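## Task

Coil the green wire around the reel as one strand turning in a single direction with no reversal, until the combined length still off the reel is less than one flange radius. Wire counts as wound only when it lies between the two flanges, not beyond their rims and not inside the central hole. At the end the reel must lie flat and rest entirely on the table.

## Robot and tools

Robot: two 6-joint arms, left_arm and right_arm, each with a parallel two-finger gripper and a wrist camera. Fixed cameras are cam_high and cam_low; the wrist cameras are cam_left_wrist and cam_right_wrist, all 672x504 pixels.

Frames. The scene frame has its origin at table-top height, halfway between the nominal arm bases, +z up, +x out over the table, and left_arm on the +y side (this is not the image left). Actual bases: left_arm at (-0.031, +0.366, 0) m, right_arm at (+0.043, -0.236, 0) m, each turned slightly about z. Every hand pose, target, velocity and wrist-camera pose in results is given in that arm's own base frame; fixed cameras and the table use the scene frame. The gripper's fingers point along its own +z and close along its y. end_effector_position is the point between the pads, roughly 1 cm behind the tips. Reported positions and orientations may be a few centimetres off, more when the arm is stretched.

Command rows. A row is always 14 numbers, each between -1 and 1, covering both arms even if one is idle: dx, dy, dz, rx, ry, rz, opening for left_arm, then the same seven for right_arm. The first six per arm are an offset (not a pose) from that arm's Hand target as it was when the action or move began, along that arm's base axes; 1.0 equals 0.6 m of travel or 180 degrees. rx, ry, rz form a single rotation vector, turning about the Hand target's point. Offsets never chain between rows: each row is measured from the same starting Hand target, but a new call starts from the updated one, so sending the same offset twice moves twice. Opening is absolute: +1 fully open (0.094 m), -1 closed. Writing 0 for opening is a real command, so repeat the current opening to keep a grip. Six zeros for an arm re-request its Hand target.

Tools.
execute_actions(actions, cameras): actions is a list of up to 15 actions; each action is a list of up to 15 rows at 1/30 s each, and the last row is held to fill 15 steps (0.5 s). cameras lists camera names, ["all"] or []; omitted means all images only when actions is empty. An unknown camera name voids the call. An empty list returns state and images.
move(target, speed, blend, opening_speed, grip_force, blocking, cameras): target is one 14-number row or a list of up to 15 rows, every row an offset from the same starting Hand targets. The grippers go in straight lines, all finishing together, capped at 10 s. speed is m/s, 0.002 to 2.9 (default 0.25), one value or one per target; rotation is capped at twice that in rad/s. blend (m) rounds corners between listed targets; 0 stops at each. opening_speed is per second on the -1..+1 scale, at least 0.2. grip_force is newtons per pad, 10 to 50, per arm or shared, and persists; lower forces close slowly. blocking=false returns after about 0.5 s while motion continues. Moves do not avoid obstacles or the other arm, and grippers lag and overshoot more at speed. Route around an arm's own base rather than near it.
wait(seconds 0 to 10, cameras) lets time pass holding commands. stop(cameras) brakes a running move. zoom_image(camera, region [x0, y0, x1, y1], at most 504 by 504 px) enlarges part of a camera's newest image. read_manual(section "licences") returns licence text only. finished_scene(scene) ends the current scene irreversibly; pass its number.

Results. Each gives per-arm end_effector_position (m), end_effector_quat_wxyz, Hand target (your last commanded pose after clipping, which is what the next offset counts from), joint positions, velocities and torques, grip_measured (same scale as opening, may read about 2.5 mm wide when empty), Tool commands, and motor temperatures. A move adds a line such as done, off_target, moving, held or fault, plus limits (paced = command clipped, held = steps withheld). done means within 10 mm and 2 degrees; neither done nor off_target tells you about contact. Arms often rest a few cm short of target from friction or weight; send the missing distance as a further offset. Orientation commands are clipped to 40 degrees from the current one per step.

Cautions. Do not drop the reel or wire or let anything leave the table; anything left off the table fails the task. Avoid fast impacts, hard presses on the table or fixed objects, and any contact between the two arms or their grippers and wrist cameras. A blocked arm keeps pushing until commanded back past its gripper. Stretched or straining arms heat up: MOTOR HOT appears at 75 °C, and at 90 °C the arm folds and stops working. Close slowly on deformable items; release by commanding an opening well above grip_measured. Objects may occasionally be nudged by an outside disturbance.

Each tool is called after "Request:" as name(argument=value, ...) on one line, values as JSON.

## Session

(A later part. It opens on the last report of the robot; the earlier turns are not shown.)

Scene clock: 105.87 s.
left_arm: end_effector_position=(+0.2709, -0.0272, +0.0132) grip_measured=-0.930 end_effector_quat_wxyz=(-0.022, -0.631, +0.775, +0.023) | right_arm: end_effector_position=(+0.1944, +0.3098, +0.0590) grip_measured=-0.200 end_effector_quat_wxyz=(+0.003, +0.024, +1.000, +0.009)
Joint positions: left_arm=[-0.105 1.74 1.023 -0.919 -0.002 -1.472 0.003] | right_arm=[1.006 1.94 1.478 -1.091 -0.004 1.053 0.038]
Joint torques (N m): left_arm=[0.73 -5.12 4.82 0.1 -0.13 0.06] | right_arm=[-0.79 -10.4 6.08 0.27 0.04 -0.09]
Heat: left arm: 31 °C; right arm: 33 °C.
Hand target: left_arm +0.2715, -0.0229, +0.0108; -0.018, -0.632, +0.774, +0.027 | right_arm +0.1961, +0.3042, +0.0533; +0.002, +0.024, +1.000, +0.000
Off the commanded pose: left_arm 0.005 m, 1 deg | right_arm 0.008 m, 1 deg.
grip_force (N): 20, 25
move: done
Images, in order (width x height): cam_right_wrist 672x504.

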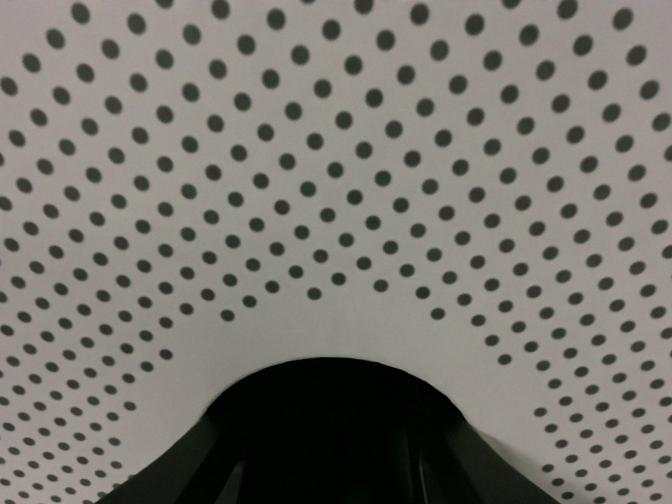

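Request:
move(target=[[0,0,0,0,0,0,-0.85,0,0,0,0,0,0,-0.1],[0,0,0,0,0,0,-0.85,0,0,0,0,0,0.45,-0.1]], speed=0.35, cameras=["cam_high","cam_low"])

Request:
zoom_image(camera="cam_high", region=[140, 150, 380, 330])

Request:
zoom_image(camera="cam_low", region=[370, 220, 520, 320])

Scene clock: 110.73 s.
left_arm: end_effector_position=(+0.2709, -0.0288, +0.0132) grip_measured=-0.852 end_effector_quat_wxyz=(-0.025, -0.631, +0.775, +0.020) | right_arm: end_effector_position=(+0.1930, +0.3177, +0.0597) grip_measured=-0.189 end_effector_quat_wxyz=(+0.013, -0.623, +0.782, +0.027)
Joint positions: left_arm=[-0.105 1.74 1.023 -0.918 0.007 -1.472 0.007] | right_arm=[1.001 1.939 1.478 -1.068 -0.043 -0.343 0.038]
Joint torques (N m): left_arm=[0.75 -5.14 4.82 0.09 -0.23 0.06] | right_arm=[-0.62 -10.48 5.94 0.11 0.38 -0.32]
Heat: left arm: 31 °C; right arm: 33 °C.
Hand target: left_arm +0.2715, -0.0229, +0.0108; -0.019, -0.632, +0.774, +0.027 | right_arm +0.1961, +0.3042, +0.0533; +0.002, -0.631, +0.776, +0.001
Off the commanded pose: left_arm 0.006 m, 1 deg | right_arm 0.015 m, 3 deg.
grip_force (N): 20, 25
move: off_target (right_arm)
Images, in order (width x height): cam_high 672x504, cam_low 672x504.

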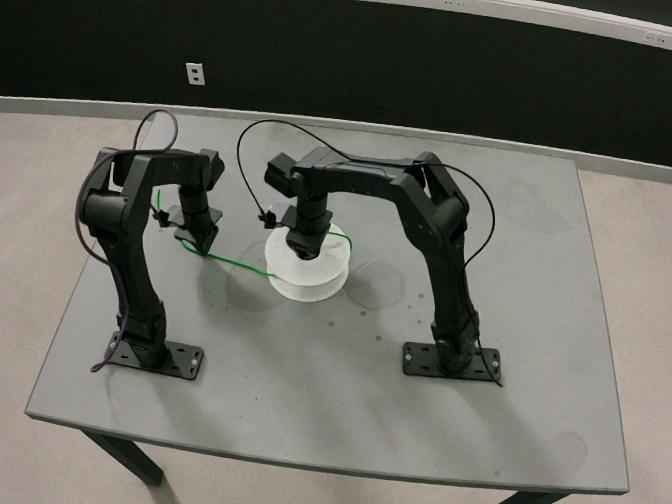

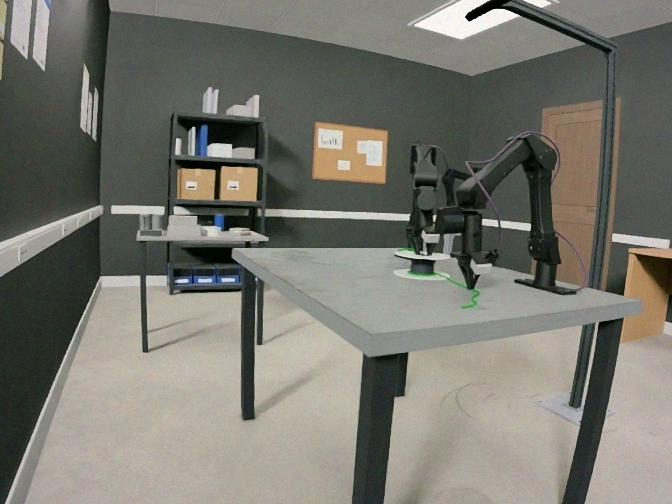

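Scaled by 2.100 from the camera's 672x504 image, which has a finer 960x720 frame.

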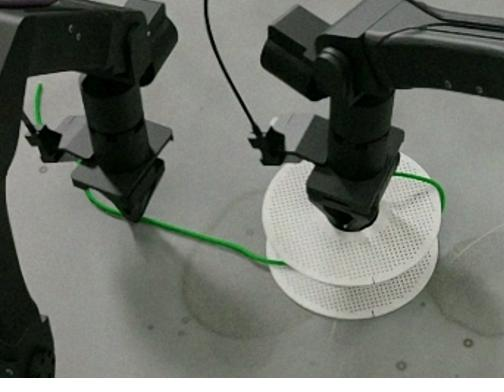

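Scaled by 3.360 from the camera's 672x504 image, which has a finer 960x720 frame.

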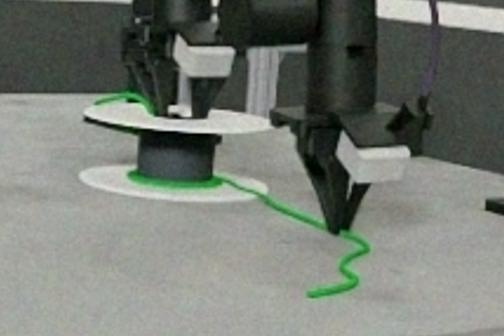

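Request:
move(target=[0,0,0,0,0,0,-0.85,0,0,0,0,0,0.49,-0.1], speed=0.35, cameras=["cam_high","cam_low"])

Request:
zoom_image(camera="cam_high", region=[140, 150, 380, 330])

Request:
zoom_image(camera="cam_low", region=[370, 220, 520, 320])

Scene clock: 115.20 s.
left_arm: end_effector_position=(+0.2710, -0.0283, +0.0132) grip_measured=-0.852 end_effector_quat_wxyz=(-0.024, -0.631, +0.775, +0.021) | right_arm: end_effector_position=(+0.1836, +0.3061, +0.0604) grip_measured=-0.178 end_effector_quat_wxyz=(-0.004, +0.991, -0.132, -0.027)
Joint positions: left_arm=[-0.105 1.74 1.023 -0.918 0.004 -1.472 0.007] | right_arm=[1.001 1.937 1.479 -1.128 -0.052 -1.875 0.039]
Joint torques (N m): left_arm=[0.72 -5.12 4.85 0.09 -0.21 0.06] | right_arm=[-0.79 -9.77 6.38 0.54 0.44 -0.42]
Heat: left arm: 31 °C; right arm: 33 °C.
Hand target: left_arm +0.2715, -0.0229, +0.0108; -0.019, -0.632, +0.774, +0.027 | right_arm +0.1961, +0.3043, +0.0534; -0.001, +0.993, -0.118, -0.002
Off the commanded pose: left_arm 0.006 m, 1 deg | right_arm 0.015 m, 3 deg.
grip_force (N): 20, 25
move: off_target (right_arm)
Images, in order (width x height): cam_high 672x504, cam_low 672x504.

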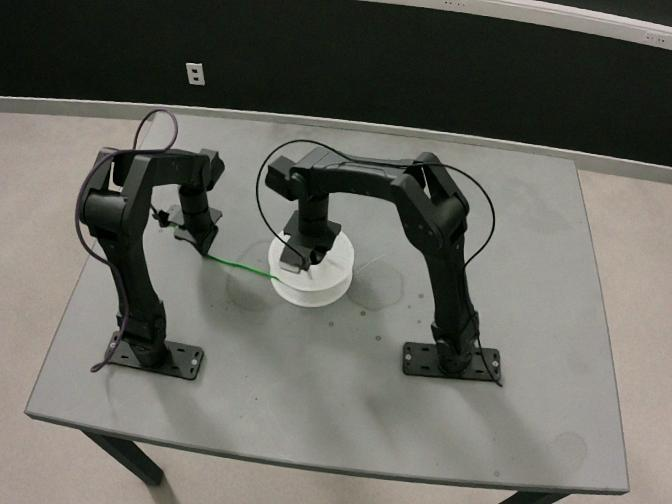

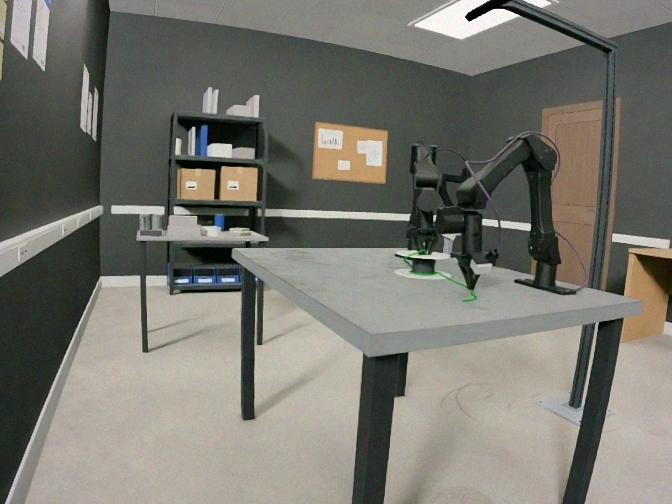

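Scaled by 2.100 from the camera's 672x504 image, which has a finer 960x720 frame.

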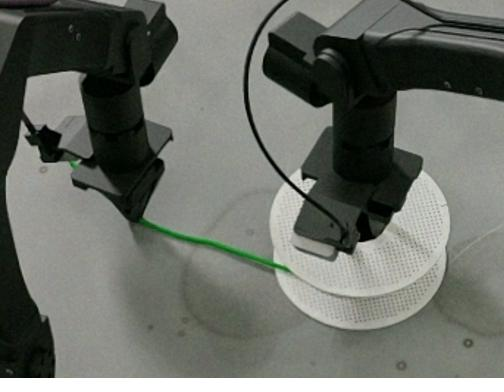

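Scaled by 3.360 from the camera's 672x504 image, which has a finer 960x720 frame.

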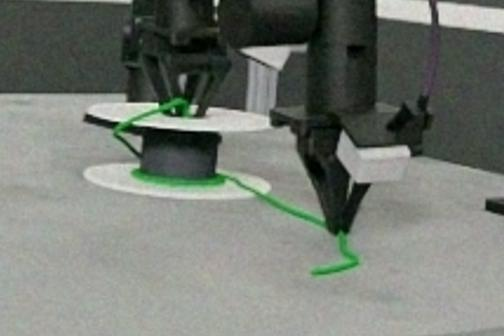

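Request:
move(target=[[0,0,0,0,0,0,-1,-0.018,0.003,0.01,0,0,0,-0.1],[0,0,0,0,0,0,-1,-0.018,0.003,0.01,0,0,0,-0.85],[0,0,0,0,0,0,-1,-0.018,0.003,0.14,0,0,0,-0.85],[0,0,0,0,0,0,-1,-0.018,0.003,0.14,0,0,-1,-0.85]], speed=0.3, cameras=["cam_high","cam_right_wrist","cam_low"])

Request:
zoom_image(camera="cam_low", region=[370, 220, 520, 320])

Scene clock: 128.17 s.
left_arm: end_effector_position=(+0.2710, -0.0284, +0.0132) grip_measured=-0.930 end_effector_quat_wxyz=(-0.024, -0.631, +0.775, +0.021) | right_arm: end_effector_position=(+0.1852, +0.3068, +0.1289) grip_measured=-0.848 end_effector_quat_wxyz=(-0.007, +0.095, +0.995, -0.003)
Joint positions: left_arm=[-0.105 1.74 1.023 -0.918 0.005 -1.471 0.003] | right_arm=[1.02 1.916 1.725 -1.391 -0.01 1.209 0.007]
Joint torques (N m): left_arm=[0.72 -5.11 4.83 0.08 -0.2 0.05] | right_arm=[0.43 -11.81 8.68 0.01 0.11 0.09]
Heat: left arm: 31 °C; right arm: 33 °C.
Hand target: left_arm +0.2715, -0.0230, +0.0108; -0.019, -0.632, +0.774, +0.027 | right_arm +0.1854, +0.3061, +0.1373; +0.002, +0.096, +0.995, -0.001 (not the last commanded pose)
Off the commanded pose: left_arm 0.006 m, 1 deg | right_arm 0.009 m, 3 deg.
grip_force (N): 20, 25
move: off_target (right_arm; path cut at 10 s); path passed 3 of 4 targets
Images, in order (width x height): cam_high 672x504, cam_low 672x504, cam_right_wrist 672x504.

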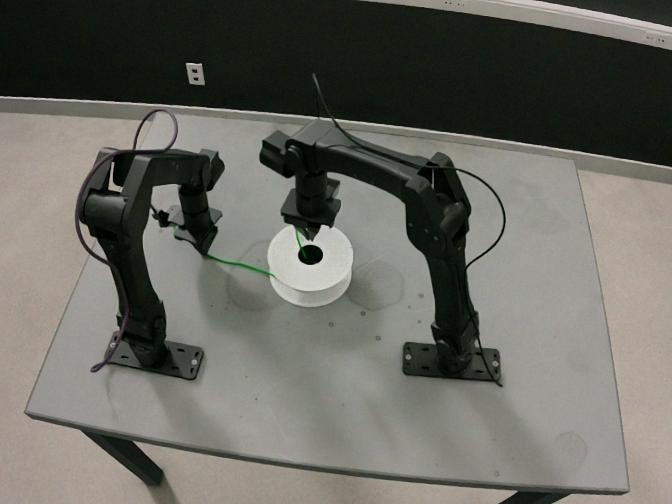

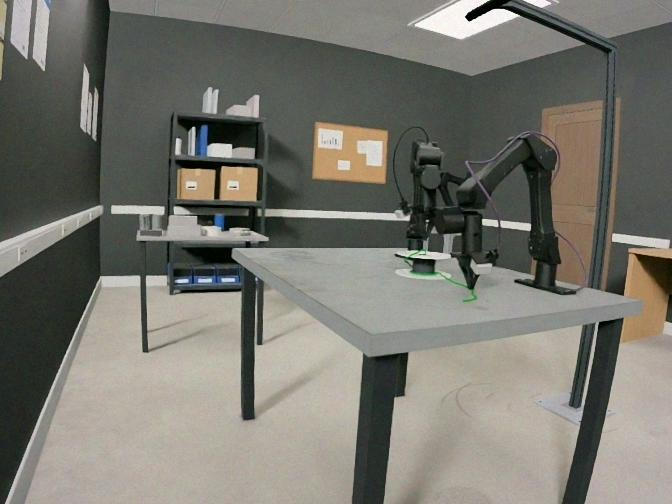

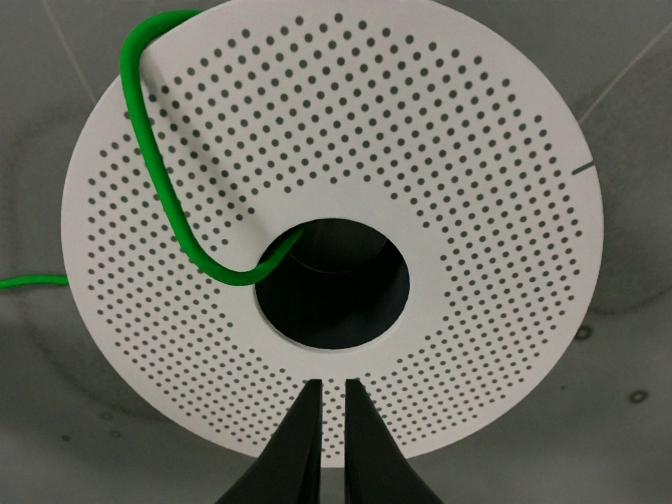

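Scaled by 3.360 from the camera's 672x504 image, which has a finer 960x720 frame.

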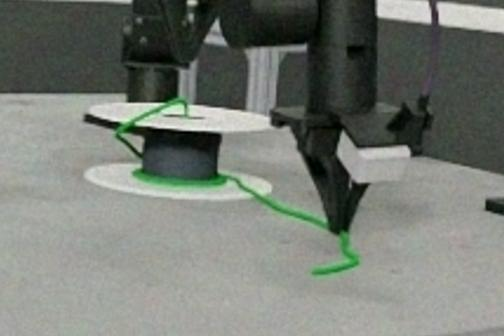

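Request:
move(target=[[0,0,0,0,0,0,-1,-0.0033,-0.015,-0.05,0,0,-0.078,-0.9],[0,0,0,0,0,0,-1,-0.0033,-0.015,-0.14,0,0,-0.078,-0.9]], speed=0.15, cameras=["cam_right_wrist"])

Scene clock: 132.67 s.
left_arm: end_effector_position=(+0.2710, -0.0284, +0.0132) grip_measured=-0.930 end_effector_quat_wxyz=(-0.024, -0.631, +0.775, +0.021) | right_arm: end_effector_position=(+0.1816, +0.3010, +0.0581) grip_measured=-0.899 end_effector_quat_wxyz=(-0.003, +0.212, +0.977, +0.006)
Joint positions: left_arm=[-0.105 1.74 1.023 -0.918 0.005 -1.471 0.003] | right_arm=[1.02 1.897 1.416 -1.081 -0.01 1.447 0.005]
Joint torques (N m): left_arm=[0.73 -5.14 4.82 0.09 -0.2 0.05] | right_arm=[-0.28 -10.15 5.93 0.33 0.11 0.1]
Heat: left arm: 31 °C; right arm: 33 °C.
Hand target: left_arm +0.2715, -0.0230, +0.0108; -0.019, -0.632, +0.774, +0.027 | right_arm +0.1834, +0.2971, +0.0534; +0.002, +0.217, +0.976, -0.001
Off the commanded pose: left_arm 0.006 m, 1 deg | right_arm 0.006 m, 1 deg.
grip_force (N): 20, 25
move: done
Images, in order (width x height): cam_right_wrist 672x504.

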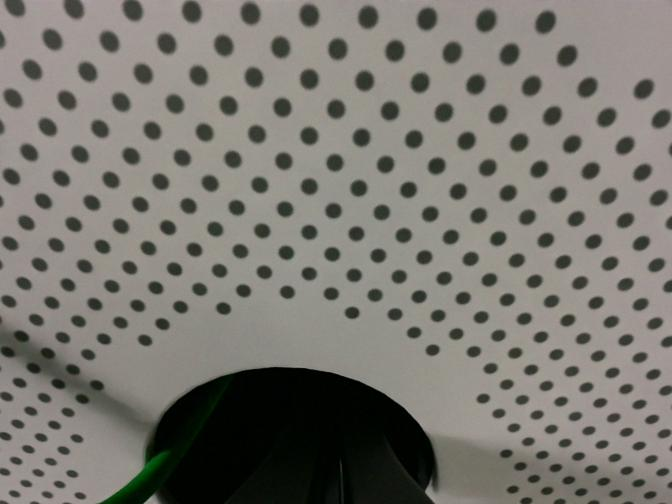

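Request:
move(target=[[0,0,0,0,0,0,-1,0.003,0,0,0,0,-0.13,-0.9],[0,0,0,0,0,0,-1,0.005,0.005,0.002,0,0,-0.13,-0.1]], speed=0.15, opening_speed=0.4, cameras=["cam_right_wrist"])

Scene clock: 138.33 s.
left_arm: end_effector_position=(+0.2710, -0.0284, +0.0132) grip_measured=-0.930 end_effector_quat_wxyz=(-0.024, -0.631, +0.775, +0.021) | right_arm: end_effector_position=(+0.1839, +0.3047, +0.0600) grip_measured=-0.183 end_effector_quat_wxyz=(-0.004, +0.404, +0.915, +0.013)
Joint positions: left_arm=[-0.105 1.74 1.023 -0.918 0.005 -1.471 0.003] | right_arm=[1.02 1.897 1.423 -1.073 -0.01 1.852 0.038]
Joint torques (N m): left_arm=[0.73 -5.12 4.82 0.09 -0.2 0.05] | right_arm=[-0.58 -8.91 7.56 0.14 0.11 0.07]
Heat: left arm: 31 °C; right arm: 33 °C.
Hand target: left_arm +0.2715, -0.0230, +0.0108; -0.019, -0.632, +0.774, +0.027 | right_arm +0.1864, +0.3001, +0.0545; +0.002, +0.410, +0.912, -0.002
Off the commanded pose: left_arm 0.006 m, 1 deg | right_arm 0.008 m, 2 deg.
grip_force (N): 20, 25
move: done
Images, in order (width x height): cam_right_wrist 672x504.

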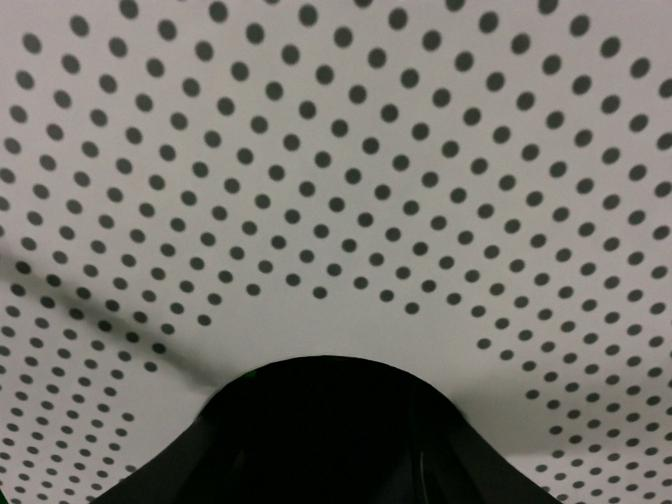

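Request:
move(target=[[0,0,0,0,0,0,-0.85,0,0,0,0,0,0,-0.1],[0,0,0,0,0,0,-0.85,0,0,0,0,0,0.25,-0.1]], speed=0.35, cameras=["cam_high","cam_low"])

Request:
zoom_image(camera="cam_high", region=[140, 150, 380, 330])

Request:
zoom_image(camera="cam_low", region=[370, 220, 520, 320])

Scene clock: 142.47 s.
left_arm: end_effector_position=(+0.2712, -0.0284, +0.0132) grip_measured=-0.852 end_effector_quat_wxyz=(-0.024, -0.631, +0.775, +0.021) | right_arm: end_effector_position=(+0.1819, +0.3006, +0.0599) grip_measured=-0.180 end_effector_quat_wxyz=(-0.002, +0.040, +0.999, +0.005)
Joint positions: left_arm=[-0.105 1.74 1.023 -0.917 0.005 -1.471 0.007] | right_arm=[1.02 1.897 1.423 -1.091 -0.008 1.099 0.039]
Joint torques (N m): left_arm=[0.73 -5.14 4.86 0.08 -0.2 0.05] | right_arm=[-0.54 -9.06 7.12 0.34 0.1 -0.29]
Heat: left arm: 31 °C; right arm: 34 °C.
Hand target: left_arm +0.2715, -0.0230, +0.0108; -0.019, -0.632, +0.774, +0.027 | right_arm +0.1863, +0.3000, +0.0545; +0.002, +0.030, +1.000, -0.001
Off the commanded pose: left_arm 0.006 m, 1 deg | right_arm 0.007 m, 1 deg.
grip_force (N): 20, 25
move: done
Images, in order (width x height): cam_high 672x504, cam_low 672x504.

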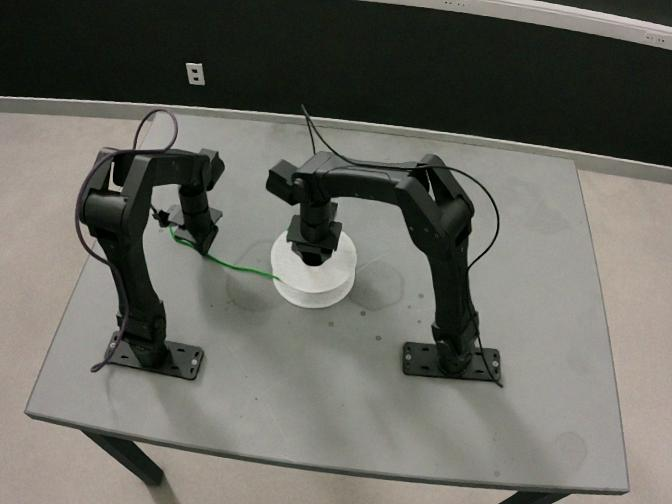

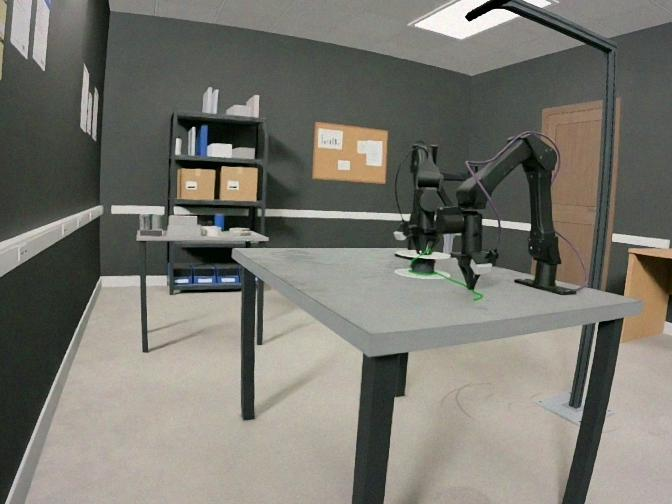

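Scaled by 2.100 from the camera's 672x504 image, which has a finer 960x720 frame.

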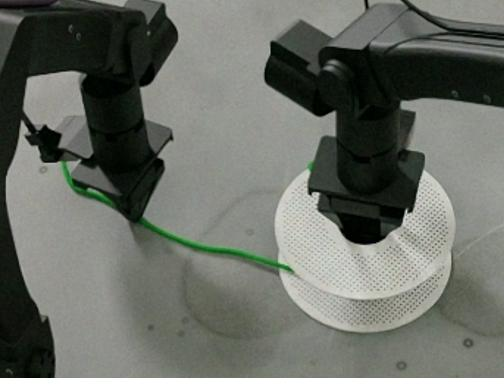

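Scaled by 3.360 from the camera's 672x504 image, which has a finer 960x720 frame.

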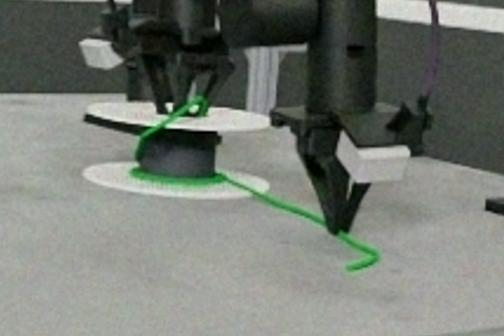

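Request:
move(target=[0,0,0,0,0,0,-0.85,0,0,0,0,0,0.35,-0.1], speed=0.35, cameras=["cam_high","cam_low"])

Request:
zoom_image(camera="cam_high", region=[140, 150, 380, 330])

Request:
zoom_image(camera="cam_low", region=[370, 220, 520, 320])

Scene clock: 146.83 s.
left_arm: end_effector_position=(+0.2712, -0.0279, +0.0132) grip_measured=-0.852 end_effector_quat_wxyz=(-0.023, -0.631, +0.775, +0.022) | right_arm: end_effector_position=(+0.1830, +0.3003, +0.0599) grip_measured=-0.178 end_effector_quat_wxyz=(+0.003, -0.488, +0.873, +0.003)
Joint positions: left_arm=[-0.105 1.74 1.023 -0.917 0.002 -1.471 0.007] | right_arm=[1.02 1.897 1.423 -1.09 -0.002 -0.001 0.039]
Joint torques (N m): left_arm=[0.73 -5.14 4.83 0.08 -0.18 0.05] | right_arm=[-0.7 -9.39 6.79 0.38 0 -0.29]
Heat: left arm: 31 °C; right arm: 34 °C.
Hand target: left_arm +0.2715, -0.0229, +0.0108; -0.019, -0.632, +0.774, +0.027 | right_arm +0.1863, +0.3001, +0.0545; +0.002, -0.496, +0.868, +0.000
Off the commanded pose: left_arm 0.006 m, 1 deg | right_arm 0.006 m, 1 deg.
grip_force (N): 20, 25
move: done
Images, in order (width x height): cam_high 672x504, cam_low 672x504.

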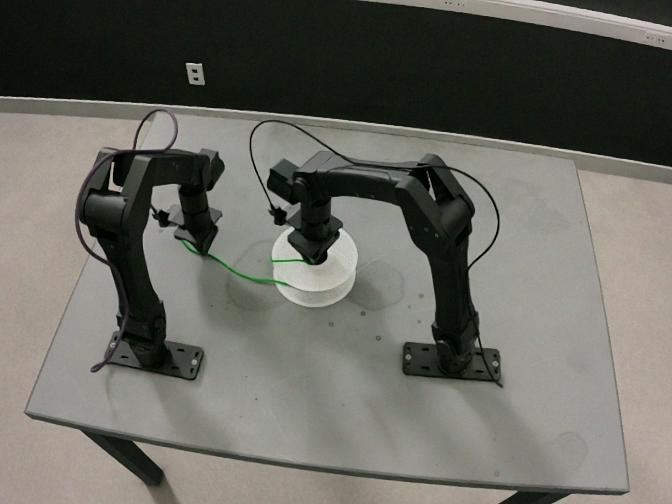

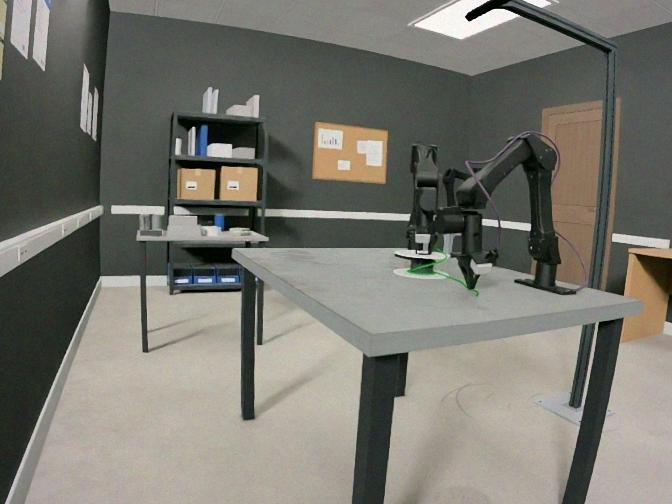

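Scaled by 2.100 from the camera's 672x504 image, which has a finer 960x720 frame.

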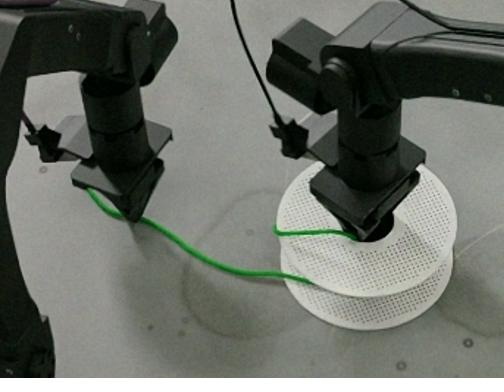

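Scaled by 3.360 from the camera's 672x504 image, which has a finer 960x720 frame.

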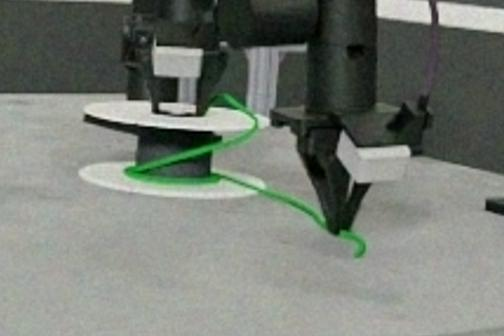

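Request:
move(target=[[0,0,0,0,0,0,-0.85,0,0,0,0,0,0.13,-0.1],[0,0,0,0,0,0,-1,0,0,0,0,0,0.13,-0.1]], speed=0.3, cameras=["cam_high","cam_low"])

Request:
zoom_image(camera="cam_high", region=[140, 150, 380, 330])

Request:
zoom_image(camera="cam_low", region=[370, 220, 520, 320])

Scene clock: 151.33 s.
left_arm: end_effector_position=(+0.2712, -0.0279, +0.0132) grip_measured=-0.927 end_effector_quat_wxyz=(-0.023, -0.631, +0.775, +0.022) | right_arm: end_effector_position=(+0.1839, +0.3004, +0.0599) grip_measured=-0.178 end_effector_quat_wxyz=(+0.005, -0.655, +0.755, +0.002)
Joint positions: left_arm=[-0.105 1.74 1.023 -0.917 0.002 -1.471 0.003] | right_arm=[1.018 1.897 1.423 -1.088 -0.002 -0.411 0.039]
Joint torques (N m): left_arm=[0.75 -5.14 4.83 0.08 -0.17 0.06] | right_arm=[-0.62 -9.46 6.74 0.35 -0.03 -0.26]
Heat: left arm: 31 °C; right arm: 34 °C.
Hand target: left_arm +0.2715, -0.0229, +0.0108; -0.019, -0.632, +0.774, +0.027 | right_arm +0.1864, +0.3000, +0.0545; +0.002, -0.662, +0.749, +0.001
Off the commanded pose: left_arm 0.006 m, 1 deg | right_arm 0.006 m, 1 deg.
grip_force (N): 20, 25
move: done
Images, in order (width x height): cam_high 672x504, cam_low 672x504.

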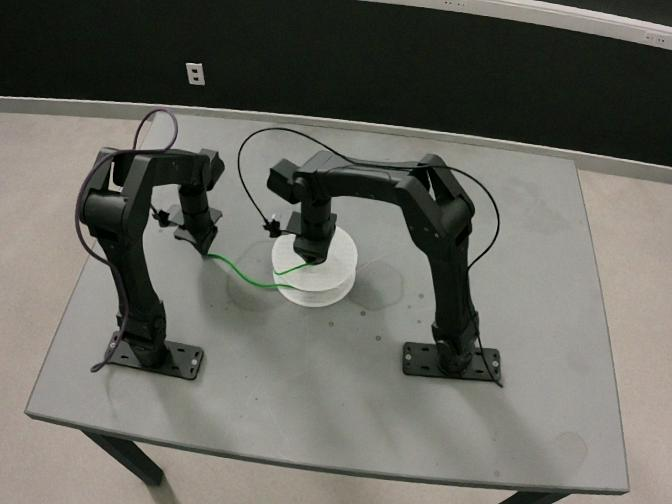

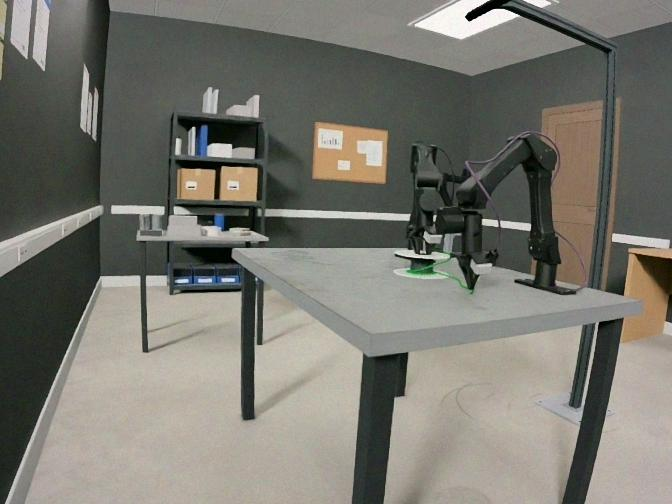

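Scaled by 2.100 from the camera's 672x504 image, which has a finer 960x720 frame.

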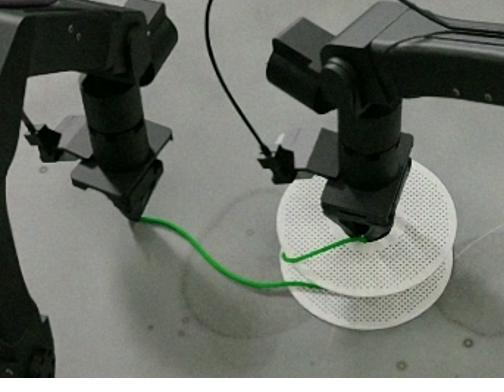

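Scaled by 3.360 from the camera's 672x504 image, which has a finer 960x720 frame.

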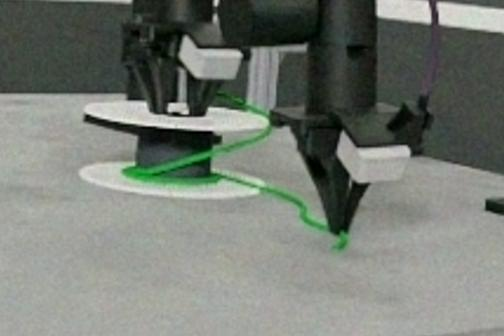

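Request:
move(target=[0,0,0,0,0,0,-1,0,0,0,0,0,0.15,-0.1], speed=0.3, cameras=["cam_high","cam_low"])

Request:
zoom_image(camera="cam_high", region=[140, 150, 380, 330])

Request:
zoom_image(camera="cam_low", region=[370, 220, 520, 320])

Scene clock: 154.03 s.
left_arm: end_effector_position=(+0.2711, -0.0291, +0.0132) grip_measured=-0.929 end_effector_quat_wxyz=(-0.025, -0.631, +0.775, +0.019) | right_arm: end_effector_position=(+0.1897, +0.3072, +0.0612) grip_measured=-0.156 end_effector_quat_wxyz=(-0.023, +0.812, -0.584, +0.001)
Joint positions: left_arm=[-0.105 1.74 1.023 -0.917 0.009 -1.471 0.003] | right_arm=[1.018 1.896 1.427 -1.057 0.006 -0.877 0.04]
Joint torques (N m): left_arm=[0.73 -5.14 4.83 0.08 -0.25 0.05] | right_arm=[-0.72 -9.39 6.67 0.11 -0.11 -0.34]
Heat: left arm: 31 °C; right arm: 34 °C.
Hand target: left_arm +0.2715, -0.0229, +0.0108; -0.019, -0.632, +0.774, +0.027 | right_arm +0.1865, +0.3001, +0.0546; -0.002, +0.819, -0.574, -0.001
Off the commanded pose: left_arm 0.007 m, 1 deg | right_arm 0.010 m, 3 deg.
grip_force (N): 20, 25
move: off_target (right_arm)
Images, in order (width x height): cam_high 672x504, cam_low 672x504.

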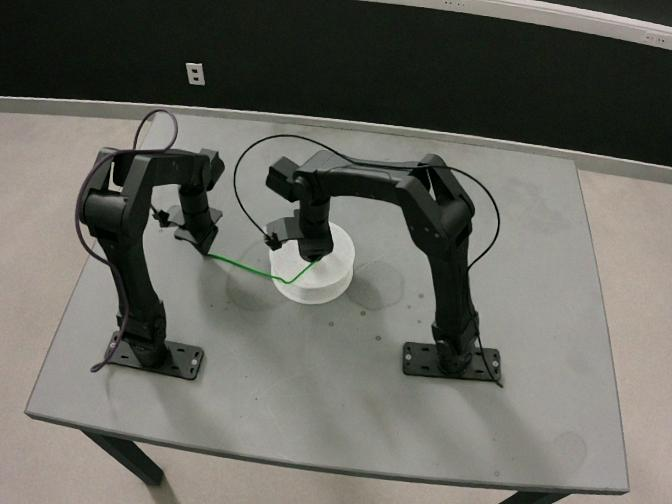

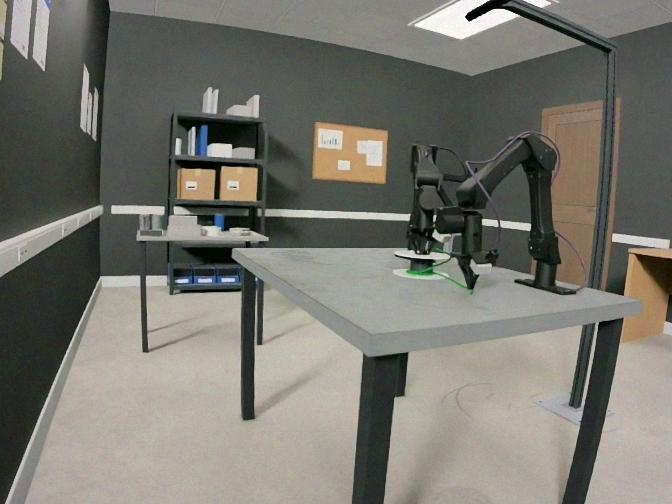

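Scaled by 2.100 from the camera's 672x504 image, which has a finer 960x720 frame.

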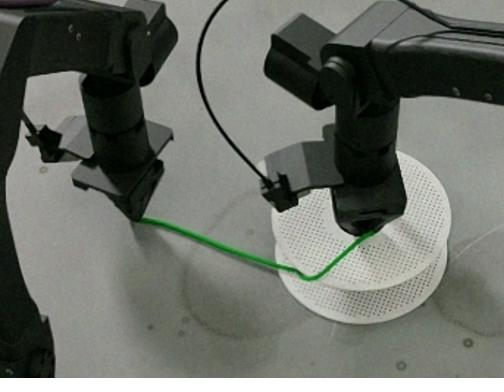

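Scaled by 3.360 from the camera's 672x504 image, which has a finer 960x720 frame.

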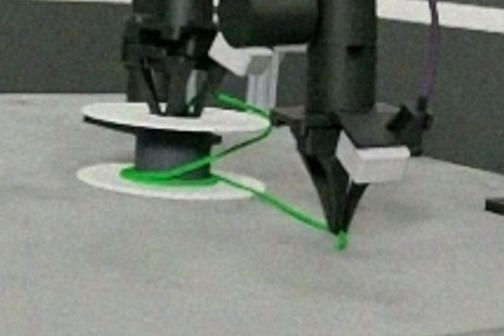

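Request:
move(target=[-0.03,-0.07,0,0,0,0,-1,0,0,0,0,0,0.31,-0.1], speed=0.3, cameras=["cam_high","cam_low"])

Request:
zoom_image(camera="cam_high", region=[140, 150, 380, 330])

Request:
zoom_image(camera="cam_low", region=[370, 220, 520, 320])

Scene clock: 168.23 s.
left_arm: end_effector_position=(+0.2621, -0.0559, +0.0124) grip_measured=-0.929 end_effector_quat_wxyz=(-0.002, -0.634, +0.772, +0.034) | right_arm: end_effector_position=(+0.1936, +0.3198, +0.0632) grip_measured=-0.132 end_effector_quat_wxyz=(-0.047, +0.989, -0.138, +0.011)
Joint positions: left_arm=[-0.239 1.719 0.996 -0.905 -0.037 -1.615 0.003] | right_arm=[1.015 1.896 1.431 -1.011 -0.019 -1.848 0.041]
Joint torques (N m): left_arm=[-1.33 -6.11 3.4 0.02 0.38 -0.08] | right_arm=[-0.61 -9.31 7.09 -0.3 0.08 -0.37]
Heat: left arm: 31 °C; right arm: 34 °C.
Hand target: left_arm +0.2534, -0.0649, +0.0107; -0.019, -0.632, +0.774, +0.028 | right_arm +0.1864, +0.3001, +0.0546; -0.001, +0.992, -0.124, -0.002
Off the commanded pose: left_arm 0.013 m, 2 deg | right_arm 0.023 m, 6 deg.
grip_force (N): 20, 25
move: off_target (left_arm, right_arm)
Images, in order (width x height): cam_high 672x504, cam_low 672x504.

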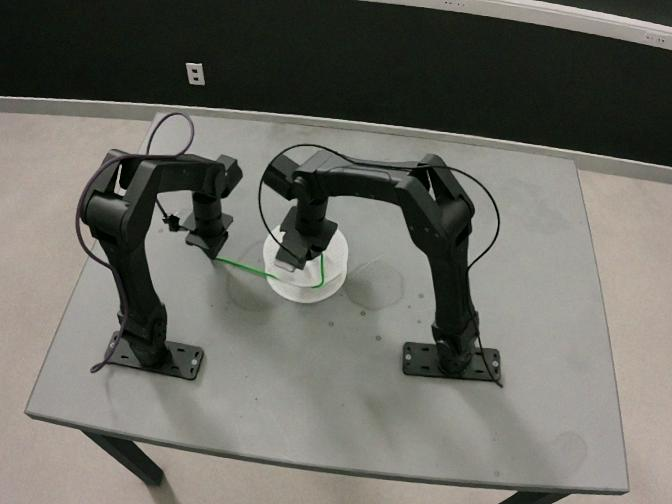

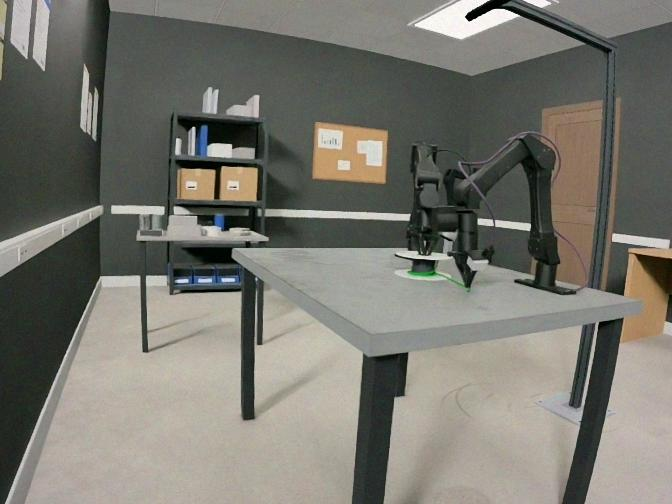

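Scaled by 2.100 from the camera's 672x504 image, which has a finer 960x720 frame.

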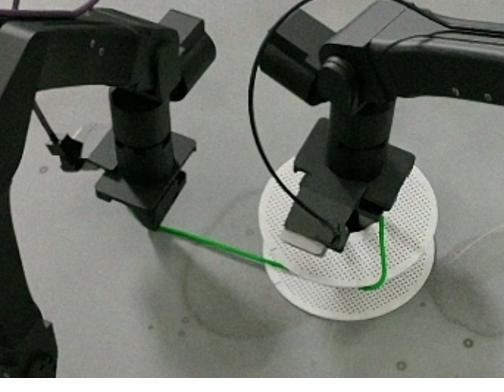

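Scaled by 3.360 from the camera's 672x504 image, which has a finer 960x720 frame.

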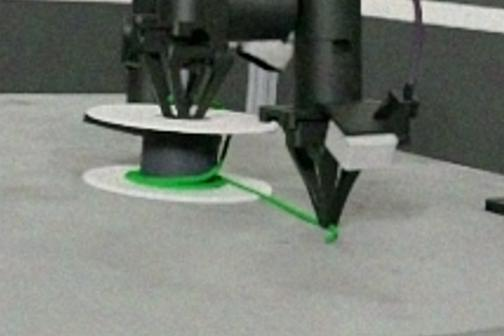

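Request:
move(target=[[0.008,0.006,0,0,0,0,-1,0.012,0.0328,0.0145,0,0,0,-0.1],[0.008,0.006,0,0,0,0,-1,0.012,0.0328,0.0145,0,0,0,-0.85],[0.008,0.006,0,0,0,0,-1,0.012,0.0328,0.14,0,0,0,-0.85]], speed=0.15, cameras=["cam_high","cam_right_wrist","cam_low"])

Request:
zoom_image(camera="cam_low", region=[370, 220, 520, 320])

Request:
zoom_image(camera="cam_high", region=[140, 150, 380, 330])

Scene clock: 179.77 s.
left_arm: end_effector_position=(+0.2621, -0.0559, +0.0124) grip_measured=-0.929 end_effector_quat_wxyz=(-0.002, -0.634, +0.773, +0.034) | right_arm: end_effector_position=(+0.1943, +0.3199, +0.1367) grip_measured=-0.848 end_effector_quat_wxyz=(-0.007, +0.991, -0.131, -0.003)
Joint positions: left_arm=[-0.239 1.719 0.996 -0.905 -0.037 -1.615 0.003] | right_arm=[1.017 1.963 1.82 -1.418 -0.012 -1.863 0.007]
Joint torques (N m): left_arm=[0.02 -5.2 4.77 0 0.36 0.06] | right_arm=[0.31 -10.47 9.07 0.03 0.02 -0.08]
Heat: left arm: 30 °C; right arm: 34 °C.
Hand target: left_arm +0.2582, -0.0613, +0.0107; -0.019, -0.632, +0.774, +0.028 | right_arm +0.1935, +0.3197, +0.1386; -0.001, +0.992, -0.124, -0.002
Off the commanded pose: left_arm 0.007 m, 2 deg | right_arm 0.002 m, 1 deg.
grip_force (N): 20, 25
move: done; target 2's new opening was sent with right_arm's hand 0.009 m and 3 deg from that target
Images, in order (width x height): cam_high 672x504, cam_low 672x504, cam_right_wrist 672x504.

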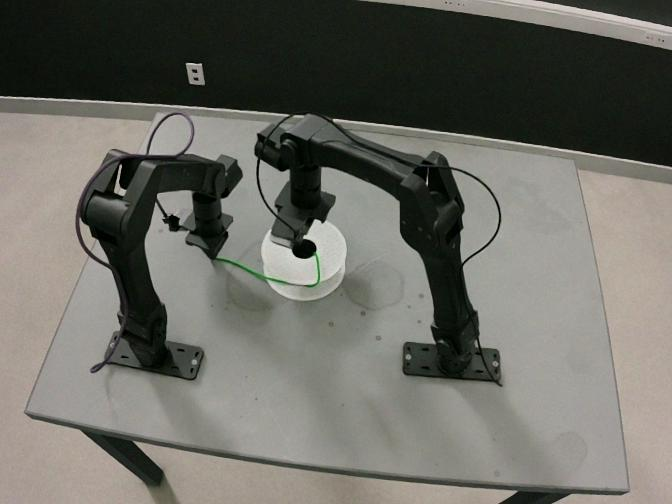

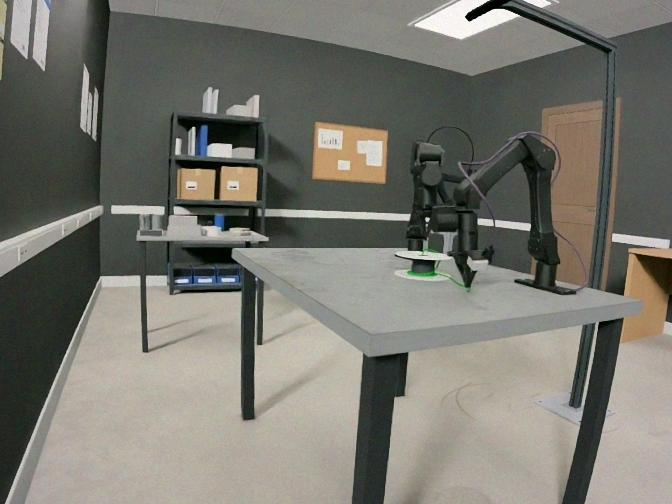

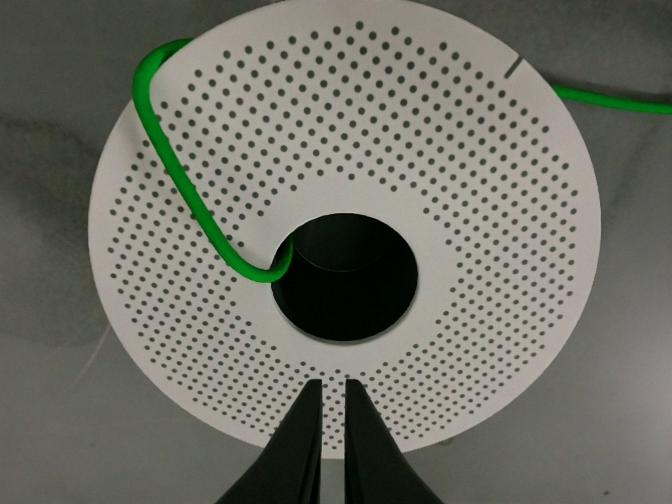

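Scaled by 3.360 from the camera's 672x504 image, which has a finer 960x720 frame.

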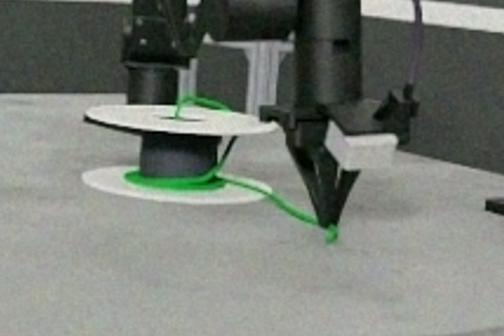

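Scaled by 2.100 from the camera's 672x504 image, which has a finer 960x720 frame.

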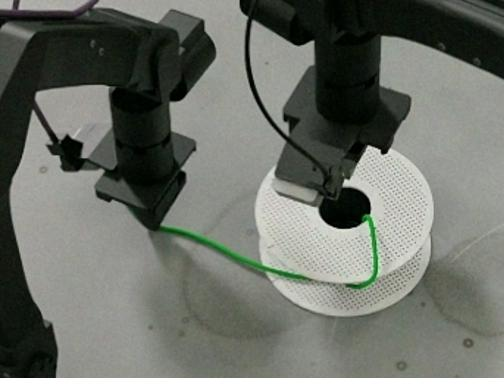

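Request:
move(target=[0,0,0,0,0,0,-1,-0.0488,-0.0548,-0.03,0,0,-0.805,-0.6], speed=0.3, cameras=["cam_right_wrist"])

Scene clock: 189.67 s.
left_arm: end_effector_position=(+0.2621, -0.0559, +0.0124) grip_measured=-0.929 end_effector_quat_wxyz=(-0.002, -0.634, +0.773, +0.034) | right_arm: end_effector_position=(+0.1641, +0.2876, +0.1145) grip_measured=-0.602 end_effector_quat_wxyz=(-0.013, -0.182, +0.983, -0.006)
Joint positions: left_arm=[-0.239 1.719 0.996 -0.905 -0.037 -1.615 0.003] | right_arm=[1.043 1.823 1.546 -1.32 -0.012 0.678 0.019]
Joint torques (N m): left_arm=[0.02 -5.2 4.77 0 0.37 0.06] | right_arm=[0.54 -12.55 6.02 0.28 0.13 0.1]
Heat: left arm: 30 °C; right arm: 34 °C.
Hand target: left_arm +0.2582, -0.0613, +0.0107; -0.019, -0.632, +0.774, +0.028 | right_arm +0.1643, +0.2869, +0.1206; +0.002, -0.181, +0.984, +0.000
Off the commanded pose: left_arm 0.007 m, 2 deg | right_arm 0.006 m, 2 deg.
grip_force (N): 20, 25
move: done
Images, in order (width x height): cam_right_wrist 672x504.

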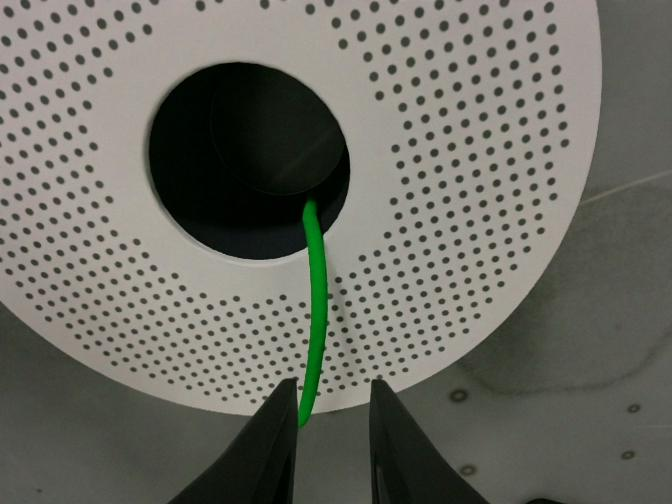

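Request:
move(target=[[0,0,0,0,0,0,-1,0.0293,0.017,0,0,0,0,-0.6],[0,0,0,0,0,0,-1,0.0293,0.017,-0.06,0,0,0,-0.6]], speed=0.12, cameras=["cam_right_wrist"])

Scene clock: 193.50 s.
left_arm: end_effector_position=(+0.2621, -0.0559, +0.0124) grip_measured=-0.929 end_effector_quat_wxyz=(-0.002, -0.634, +0.773, +0.034) | right_arm: end_effector_position=(+0.1780, +0.2994, +0.0904) grip_measured=-0.602 end_effector_quat_wxyz=(-0.001, -0.179, +0.984, +0.008)
Joint positions: left_arm=[-0.239 1.719 0.996 -0.905 -0.037 -1.615 0.003] | right_arm=[1.026 1.861 1.499 -1.198 -0.011 0.665 0.019]
Joint torques (N m): left_arm=[0.03 -5.19 4.75 0 0.37 0.07] | right_arm=[-0.49 -9.47 6.34 0.37 0.13 -0.09]
Heat: left arm: 30 °C; right arm: 35 °C.
Hand target: left_arm +0.2582, -0.0613, +0.0107; -0.019, -0.632, +0.774, +0.028 | right_arm +0.1820, +0.2971, +0.0846; +0.003, -0.181, +0.984, +0.000
Off the commanded pose: left_arm 0.007 m, 2 deg | right_arm 0.007 m, 1 deg.
grip_force (N): 20, 25
move: done
Images, in order (width x height): cam_right_wrist 672x504.

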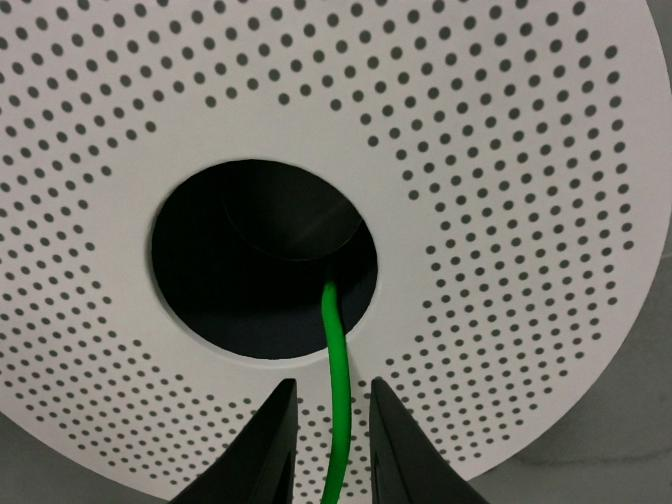

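Request:
move(target=[[0,0,0,0,0,0,-1,0.008,0.003,-0.017,0,0,0,-0.6],[0,0,0,0,0,0,-1,0.008,0.003,-0.017,0,0,0,-1]], speed=0.08, opening_speed=0.5, cameras=["cam_right_wrist"])

Scene clock: 196.60 s.
left_arm: end_effector_position=(+0.2621, -0.0559, +0.0124) grip_measured=-0.929 end_effector_quat_wxyz=(-0.002, -0.634, +0.773, +0.034) | right_arm: end_effector_position=(+0.1830, +0.3024, +0.0824) grip_measured=-0.900 end_effector_quat_wxyz=(+0.002, -0.180, +0.984, +0.010)
Joint positions: left_arm=[-0.239 1.719 0.996 -0.905 -0.037 -1.615 0.003] | right_arm=[1.018 1.878 1.489 -1.164 -0.011 0.656 0.005]
Joint torques (N m): left_arm=[0.01 -5.2 4.75 0 0.37 0.07] | right_arm=[-0.64 -9.17 6.19 0.37 0.11 -0.1]
Heat: left arm: 30 °C; right arm: 34 °C.
Hand target: left_arm +0.2582, -0.0613, +0.0107; -0.019, -0.632, +0.774, +0.028 | right_arm +0.1867, +0.2988, +0.0743; +0.003, -0.181, +0.984, +0.000
Off the commanded pose: left_arm 0.007 m, 2 deg | right_arm 0.010 m, 1 deg.
grip_force (N): 20, 25
move: done
Images, in order (width x height): cam_right_wrist 672x504.

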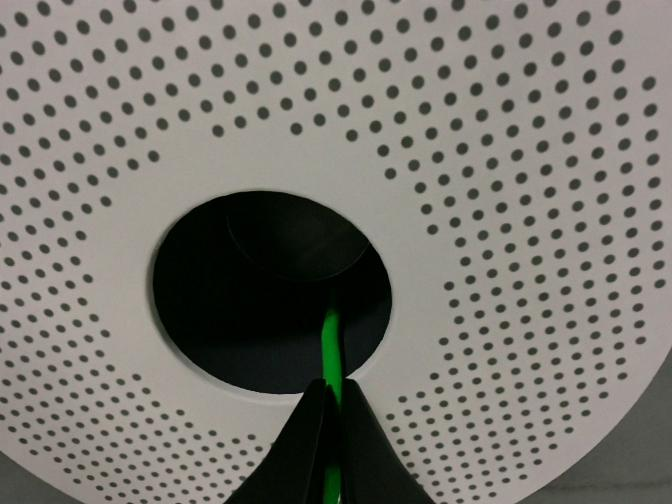

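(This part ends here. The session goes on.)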